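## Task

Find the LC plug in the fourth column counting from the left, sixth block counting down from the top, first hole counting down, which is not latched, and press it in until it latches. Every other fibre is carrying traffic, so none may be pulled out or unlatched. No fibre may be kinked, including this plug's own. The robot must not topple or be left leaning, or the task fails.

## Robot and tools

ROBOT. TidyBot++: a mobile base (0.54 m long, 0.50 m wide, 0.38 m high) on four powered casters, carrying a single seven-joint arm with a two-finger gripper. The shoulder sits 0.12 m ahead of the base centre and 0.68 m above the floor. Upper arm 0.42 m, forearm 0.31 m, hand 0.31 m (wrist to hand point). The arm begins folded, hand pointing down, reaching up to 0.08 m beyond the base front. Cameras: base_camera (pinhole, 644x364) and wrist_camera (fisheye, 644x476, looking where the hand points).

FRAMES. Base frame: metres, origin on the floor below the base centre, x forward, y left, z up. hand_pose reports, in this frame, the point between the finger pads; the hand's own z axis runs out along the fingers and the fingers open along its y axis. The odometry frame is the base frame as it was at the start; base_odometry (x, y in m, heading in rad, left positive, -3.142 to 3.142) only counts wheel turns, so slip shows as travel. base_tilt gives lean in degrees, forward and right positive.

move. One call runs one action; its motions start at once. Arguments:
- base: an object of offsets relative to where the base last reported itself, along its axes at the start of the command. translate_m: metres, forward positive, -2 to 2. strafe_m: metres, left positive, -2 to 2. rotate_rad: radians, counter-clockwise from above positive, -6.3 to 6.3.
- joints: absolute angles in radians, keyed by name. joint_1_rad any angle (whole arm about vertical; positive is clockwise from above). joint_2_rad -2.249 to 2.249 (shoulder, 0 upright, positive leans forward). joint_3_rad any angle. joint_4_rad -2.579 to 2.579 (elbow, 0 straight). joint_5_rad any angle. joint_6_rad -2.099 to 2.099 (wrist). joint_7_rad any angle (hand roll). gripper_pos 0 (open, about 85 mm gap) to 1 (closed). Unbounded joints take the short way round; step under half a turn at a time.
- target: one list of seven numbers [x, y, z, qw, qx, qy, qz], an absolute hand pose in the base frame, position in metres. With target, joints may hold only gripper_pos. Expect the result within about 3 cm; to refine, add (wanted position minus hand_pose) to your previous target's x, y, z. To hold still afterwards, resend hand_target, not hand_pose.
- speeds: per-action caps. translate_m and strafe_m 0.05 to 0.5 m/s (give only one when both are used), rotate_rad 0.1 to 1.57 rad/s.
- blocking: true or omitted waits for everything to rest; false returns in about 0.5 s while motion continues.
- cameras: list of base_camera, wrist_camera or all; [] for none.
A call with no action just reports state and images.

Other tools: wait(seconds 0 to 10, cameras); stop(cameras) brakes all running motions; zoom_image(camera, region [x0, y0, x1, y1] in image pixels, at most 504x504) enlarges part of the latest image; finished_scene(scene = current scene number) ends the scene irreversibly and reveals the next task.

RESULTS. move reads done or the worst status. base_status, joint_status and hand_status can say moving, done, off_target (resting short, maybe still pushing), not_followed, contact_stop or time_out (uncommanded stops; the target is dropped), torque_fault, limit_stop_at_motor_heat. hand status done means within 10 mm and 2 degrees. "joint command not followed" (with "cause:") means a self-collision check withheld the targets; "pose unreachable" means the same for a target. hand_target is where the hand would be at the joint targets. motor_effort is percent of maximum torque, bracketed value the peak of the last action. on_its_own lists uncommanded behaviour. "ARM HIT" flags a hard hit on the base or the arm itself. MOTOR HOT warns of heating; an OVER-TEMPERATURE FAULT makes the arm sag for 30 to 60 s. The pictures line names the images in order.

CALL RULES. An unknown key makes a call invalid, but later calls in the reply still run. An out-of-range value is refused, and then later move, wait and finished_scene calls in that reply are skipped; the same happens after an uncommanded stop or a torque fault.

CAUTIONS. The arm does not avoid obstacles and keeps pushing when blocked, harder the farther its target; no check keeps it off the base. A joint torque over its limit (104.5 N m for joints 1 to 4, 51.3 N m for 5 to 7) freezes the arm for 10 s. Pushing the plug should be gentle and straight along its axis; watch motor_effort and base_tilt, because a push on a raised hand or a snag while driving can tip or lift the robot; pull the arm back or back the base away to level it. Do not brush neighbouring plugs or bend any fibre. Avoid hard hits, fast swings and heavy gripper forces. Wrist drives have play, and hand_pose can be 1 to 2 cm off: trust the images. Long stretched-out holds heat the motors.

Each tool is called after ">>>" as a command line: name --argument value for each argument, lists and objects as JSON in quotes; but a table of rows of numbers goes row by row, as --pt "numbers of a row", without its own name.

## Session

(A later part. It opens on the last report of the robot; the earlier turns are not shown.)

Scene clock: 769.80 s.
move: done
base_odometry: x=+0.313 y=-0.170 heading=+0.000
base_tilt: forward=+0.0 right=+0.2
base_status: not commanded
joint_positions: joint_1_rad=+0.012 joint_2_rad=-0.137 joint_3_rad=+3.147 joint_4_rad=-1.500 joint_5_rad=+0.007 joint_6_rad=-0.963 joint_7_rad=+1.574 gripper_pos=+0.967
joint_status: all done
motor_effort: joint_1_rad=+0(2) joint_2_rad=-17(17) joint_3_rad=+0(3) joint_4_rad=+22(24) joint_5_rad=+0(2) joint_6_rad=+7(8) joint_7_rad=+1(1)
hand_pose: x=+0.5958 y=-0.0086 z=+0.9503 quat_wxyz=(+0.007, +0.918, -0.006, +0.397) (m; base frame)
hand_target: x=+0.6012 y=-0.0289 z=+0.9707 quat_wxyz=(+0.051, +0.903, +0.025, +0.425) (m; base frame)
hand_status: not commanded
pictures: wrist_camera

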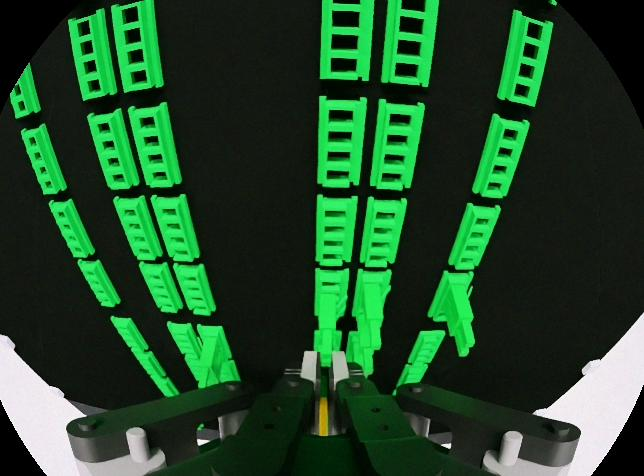

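>>> move --joints '{"gripper_pos": 0.98}' --base '{"translate_m": 0.008}' --speeds '{"translate_m": 0.05}' --cameras '[]'

>>> move --base '{"translate_m": 0.006}' --speeds '{"translate_m": 0.05}' --cameras '["wrist_camera"]'

>>> zoom_image --camera "wrist_camera" --region '[290, 310, 360, 440]'

Scene clock: 804.27 s.
move: done
base_odometry: x=+0.321 y=-0.170 heading=+0.000
base_tilt: forward=+0.0 right=+0.2
base_status: done
joint_positions: joint_1_rad=+0.011 joint_2_rad=-0.153 joint_3_rad=+3.147 joint_4_rad=-1.512 joint_5_rad=+0.007 joint_6_rad=-0.967 joint_7_rad=+1.574 gripper_pos=+0.975
joint_status: all done
motor_effort: joint_1_rad=+1(1) joint_2_rad=-15(17) joint_3_rad=+1(2) joint_4_rad=+25(27) joint_5_rad=+1(1) joint_6_rad=+11(15) joint_7_rad=+1(1)
hand_pose: x=+0.5890 y=-0.0086 z=+0.9505 quat_wxyz=(+0.007, +0.918, -0.006, +0.397) (m; base frame)
hand_target: x=+0.6012 y=-0.0289 z=+0.9707 quat_wxyz=(+0.051, +0.903, +0.025, +0.425) (m; base frame)
hand_status: not commanded
pictures: none
No camera images: "cameras" was empty.

Scene clock: 804.80 s.
move: done
base_odometry: x=+0.327 y=-0.170 heading=+0.000
base_tilt: forward=+0.0 right=+0.2
base_status: done
joint_positions: joint_1_rad=+0.011 joint_2_rad=-0.163 joint_3_rad=+3.147 joint_4_rad=-1.518 joint_5_rad=+0.007 joint_6_rad=-0.973 joint_7_rad=+1.574 gripper_pos=+0.975
joint_status: not commanded
motor_effort: joint_1_rad=+1(1) joint_2_rad=-13(15) joint_3_rad=+1(2) joint_4_rad=+27(28) joint_5_rad=+1(1) joint_6_rad=+13(18) joint_7_rad=+1(1)
hand_pose: x=+0.5838 y=-0.0085 z=+0.9504 quat_wxyz=(+0.007, +0.918, -0.006, +0.395) (m; base frame)
hand_target: x=+0.6012 y=-0.0289 z=+0.9707 quat_wxyz=(+0.051, +0.903, +0.025, +0.425) (m; base frame)
hand_status: not commanded
pictures: wrist_camera

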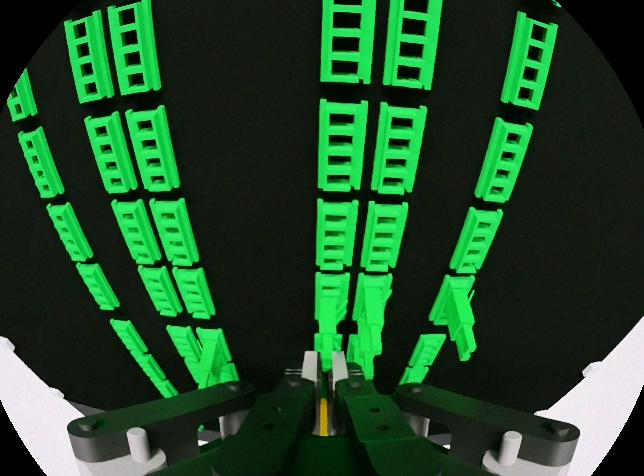

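Scaled by 3.877.

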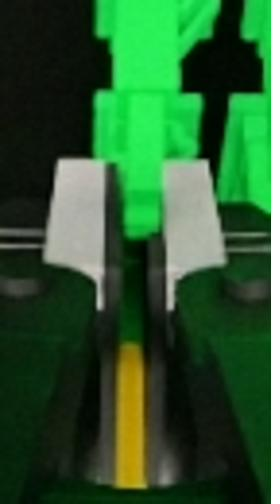

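>>> move --base '{"translate_m": 0.012}' --speeds '{"translate_m": 0.05}' --cameras '["wrist_camera"]'

>>> zoom_image --camera "wrist_camera" --region '[290, 310, 360, 440]'

Scene clock: 812.37 s.
move: done
base_odometry: x=+0.339 y=-0.170 heading=+0.000
base_tilt: forward=+0.0 right=+0.2
base_status: done
joint_positions: joint_1_rad=+0.011 joint_2_rad=-0.182 joint_3_rad=+3.147 joint_4_rad=-1.527 joint_5_rad=+0.007 joint_6_rad=-0.992 joint_7_rad=+1.574 gripper_pos=+0.975
joint_status: not commanded
motor_effort: joint_1_rad=+1(1) joint_2_rad=-9(13) joint_3_rad=+2(2) joint_4_rad=+29(30) joint_5_rad=+1(1) joint_6_rad=+18(21) joint_7_rad=+1(1)
hand_pose: x=+0.5733 y=-0.0083 z=+0.9501 quat_wxyz=(+0.007, +0.920, -0.006, +0.391) (m; base frame)
hand_target: x=+0.6012 y=-0.0289 z=+0.9707 quat_wxyz=(+0.051, +0.903, +0.025, +0.425) (m; base frame)
hand_status: not commanded
pictures: wrist_camera

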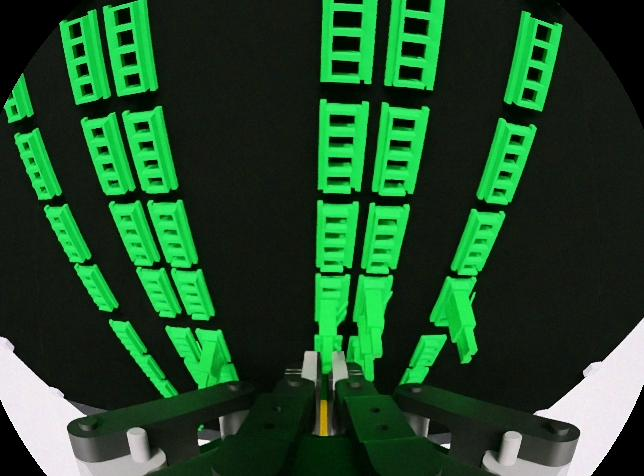

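Scaled by 3.877.

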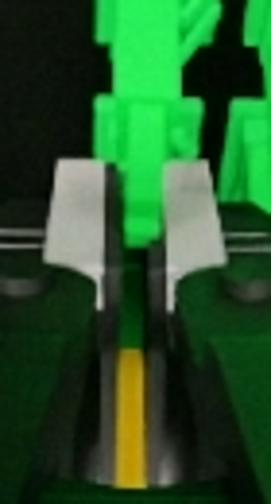

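>>> move --base '{"translate_m": 0.01}' --speeds '{"translate_m": 0.05}' --cameras '["wrist_camera"]'

>>> zoom_image --camera "wrist_camera" --region '[290, 310, 360, 440]'

Scene clock: 821.63 s.
move: done
base_odometry: x=+0.349 y=-0.170 heading=+0.000
base_tilt: forward=+0.0 right=+0.2
base_status: done
joint_positions: joint_1_rad=+0.011 joint_2_rad=-0.197 joint_3_rad=+3.147 joint_4_rad=-1.533 joint_5_rad=+0.007 joint_6_rad=-1.010 joint_7_rad=+1.574 gripper_pos=+0.975
joint_status: not commanded
motor_effort: joint_1_rad=+1(2) joint_2_rad=-5(10) joint_3_rad=+2(3) joint_4_rad=+29(31) joint_5_rad=+1(2) joint_6_rad=+20(23) joint_7_rad=+1(1)
hand_pose: x=+0.5649 y=-0.0082 z=+0.9497 quat_wxyz=(+0.007, +0.922, -0.006, +0.387) (m; base frame)
hand_target: x=+0.6012 y=-0.0289 z=+0.9707 quat_wxyz=(+0.051, +0.903, +0.025, +0.425) (m; base frame)
hand_status: not commanded
pictures: wrist_camera

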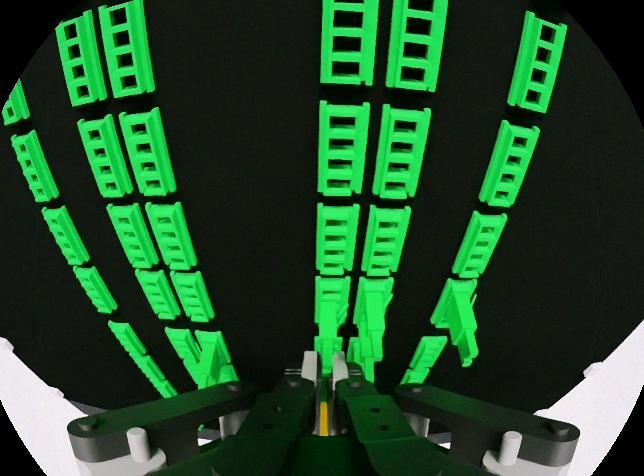

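Scaled by 3.877.

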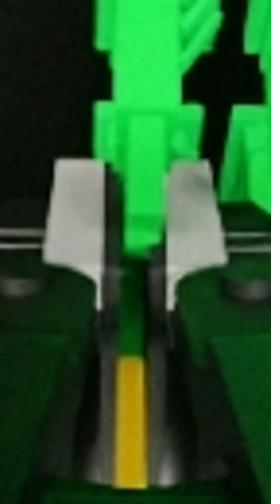

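>>> move --base '{"translate_m": -0.025}' --speeds '{"translate_m": 0.1}' --cameras '["wrist_camera"]'

>>> zoom_image --camera "wrist_camera" --region '[290, 310, 360, 440]'

Scene clock: 837.77 s.
move: done
base_odometry: x=+0.324 y=-0.170 heading=+0.000
base_tilt: forward=+0.0 right=+0.2
base_status: done
joint_positions: joint_1_rad=+0.011 joint_2_rad=-0.161 joint_3_rad=+3.147 joint_4_rad=-1.528 joint_5_rad=+0.007 joint_6_rad=-0.949 joint_7_rad=+1.575 gripper_pos=+0.975
joint_status: not commanded
motor_effort: joint_1_rad=+0(1) joint_2_rad=-15(17) joint_3_rad=+1(2) joint_4_rad=+24(28) joint_5_rad=+1(1) joint_6_rad=+9(19) joint_7_rad=+1(1)
hand_pose: x=+0.5883 y=-0.0085 z=+0.9500 quat_wxyz=(+0.007, +0.916, -0.005, +0.401) (m; base frame)
hand_target: x=+0.6012 y=-0.0289 z=+0.9707 quat_wxyz=(+0.051, +0.903, +0.025, +0.425) (m; base frame)
hand_status: not commanded
pictures: wrist_camera

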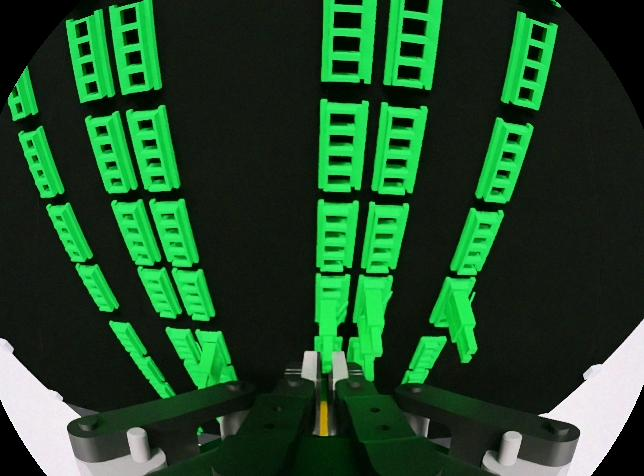

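Scaled by 3.877.

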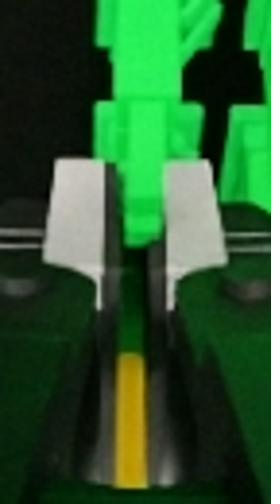

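>>> move --joints '{"gripper_pos": 0.91}' --cameras '["wrist_camera"]'

>>> zoom_image --camera "wrist_camera" --region '[290, 310, 360, 440]'

Scene clock: 845.23 s.
move: done
base_odometry: x=+0.324 y=-0.170 heading=+0.000
base_tilt: forward=+0.0 right=+0.2
base_status: not commanded
joint_positions: joint_1_rad=+0.005 joint_2_rad=-0.161 joint_3_rad=+3.147 joint_4_rad=-1.528 joint_5_rad=+0.008 joint_6_rad=-0.949 joint_7_rad=+1.578 gripper_pos=+0.910
joint_status: all done
motor_effort: joint_1_rad=+1(3) joint_2_rad=-13(15) joint_3_rad=+2(4) joint_4_rad=+26(27) joint_5_rad=+0(2) joint_6_rad=+12(12) joint_7_rad=+0(1)
hand_pose: x=+0.5884 y=-0.0062 z=+0.9500 quat_wxyz=(+0.007, +0.916, -0.001, +0.401) (m; base frame)
hand_target: x=+0.6012 y=-0.0289 z=+0.9707 quat_wxyz=(+0.051, +0.903, +0.025, +0.425) (m; base frame)
hand_status: not commanded
pictures: wrist_camera

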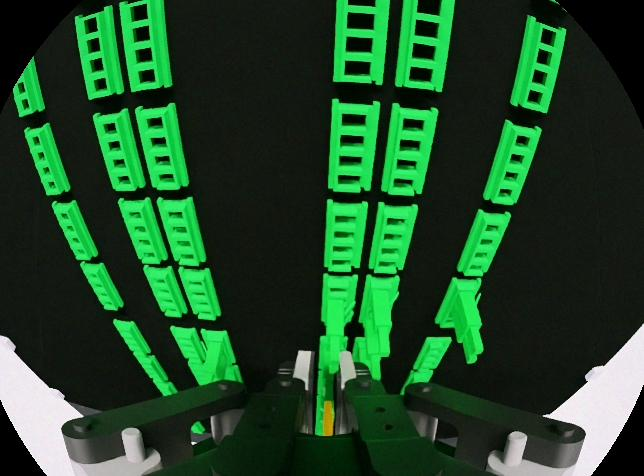

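Scaled by 3.877.

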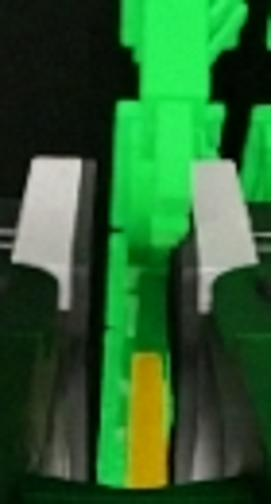

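>>> move --base '{"translate_m": -0.066, "strafe_m": -0.002}' --speeds '{"translate_m": 0.1}' --cameras '["wrist_camera"]'

>>> zoom_image --camera "wrist_camera" --region '[280, 240, 380, 380]'

Scene clock: 854.27 s.
move: done
base_odometry: x=+0.258 y=-0.172 heading=+0.000
base_tilt: forward=+0.0 right=+0.2
base_status: done
joint_positions: joint_1_rad=+0.005 joint_2_rad=-0.153 joint_3_rad=+3.152 joint_4_rad=-1.516 joint_5_rad=+0.010 joint_6_rad=-0.909 joint_7_rad=+1.581 gripper_pos=+0.910
joint_status: not commanded
motor_effort: joint_1_rad=+0(2) joint_2_rad=-15(25) joint_3_rad=+0(3) joint_4_rad=+23(24) joint_5_rad=+0(1) joint_6_rad=+7(11) joint_7_rad=+1(1)
hand_pose: x=+0.6003 y=-0.0093 z=+0.9616 quat_wxyz=(+0.010, +0.907, -0.002, +0.421) (m; base frame)
hand_target: x=+0.6012 y=-0.0289 z=+0.9707 quat_wxyz=(+0.051, +0.903, +0.025, +0.425) (m; base frame)
hand_status: not commanded
pictures: wrist_camera

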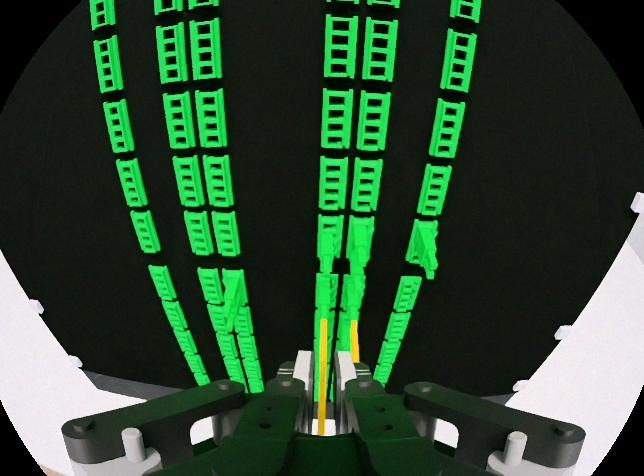

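Scaled by 3.600.

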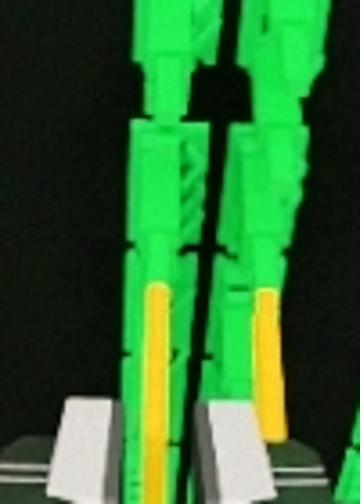

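>>> move --base '{"translate_m": -0.04}' --cameras '[]'

>>> move --target '[0.54, 0.12, 1.0, 0.2330, 0.7330, -0.3036, 0.5625]' --cameras '["wrist_camera"]'

>>> zoom_image --camera "wrist_camera" --region '[262, 330, 292, 365]'

>>> zoom_image --camera "wrist_camera" --region '[240, 310, 300, 380]'

Scene clock: 865.20 s.
move: done
base_odometry: x=+0.217 y=-0.172 heading=+0.000
base_tilt: forward=+0.0 right=+0.2
base_status: done
joint_positions: joint_1_rad=+0.005 joint_2_rad=-0.160 joint_3_rad=+3.152 joint_4_rad=-1.516 joint_5_rad=+0.010 joint_6_rad=-0.909 joint_7_rad=+1.581 gripper_pos=+0.910
joint_status: not commanded
motor_effort: joint_1_rad=+0(1) joint_2_rad=-16(20) joint_3_rad=+0(1) joint_4_rad=+22(24) joint_5_rad=+0(0) joint_6_rad=+7(8) joint_7_rad=+1(1)
hand_pose: x=+0.5983 y=-0.0093 z=+0.9649 quat_wxyz=(+0.010, +0.906, -0.002, +0.424) (m; base frame)
hand_target: x=+0.6012 y=-0.0289 z=+0.9707 quat_wxyz=(+0.051, +0.903, +0.025, +0.425) (m; base frame)
hand_status: not commanded
pictures: none
No camera images: "cameras" was empty.

Scene clock: 867.90 s.
move: off_target
base_odometry: x=+0.217 y=-0.172 heading=+0.000
base_tilt: forward=+0.0 right=+0.2
base_status: not commanded
joint_positions: joint_1_rad=+1.438 joint_2_rad=-0.988 joint_3_rad=+2.231 joint_4_rad=-1.432 joint_5_rad=-0.166 joint_6_rad=-1.047 joint_7_rad=+1.021 gripper_pos=+0.910
joint_status: not commanded
motor_effort: joint_1_rad=+0(1) joint_2_rad=+24(25) joint_3_rad=+14(15) joint_4_rad=+13(24) joint_5_rad=+4(5) joint_6_rad=+7(8) joint_7_rad=+1(1)
hand_pose: x=+0.5302 y=+0.0967 z=+1.0233 quat_wxyz=(+0.271, +0.725, -0.280, +0.568) (m; base frame)
hand_target: x=+0.5400 y=+0.1200 z=+1.0000 quat_wxyz=(+0.233, +0.733, -0.304, +0.562) (m; base frame)
hand_status: off_target (0.034 m and 5.2 deg from the pose sent, 0.146 m and 50.3 deg at the start)
pictures: wrist_camera

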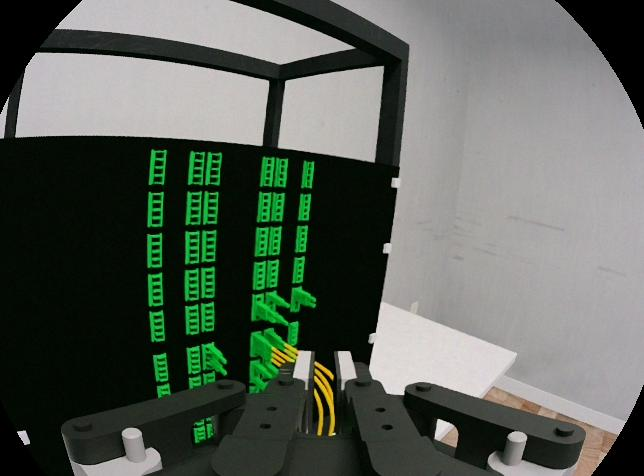

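Scaled by 14.400.

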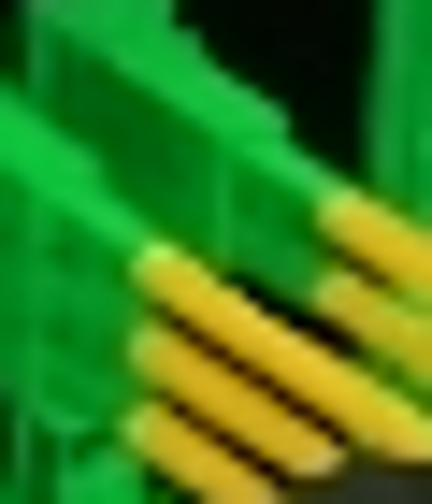

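Scaled by 7.200.

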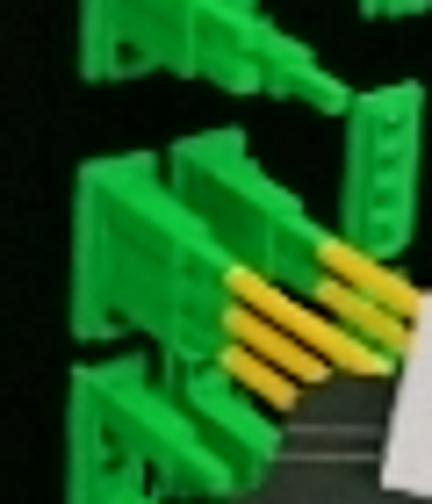

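>>> finished_scene --scene 1

The scene is finished: the task was done.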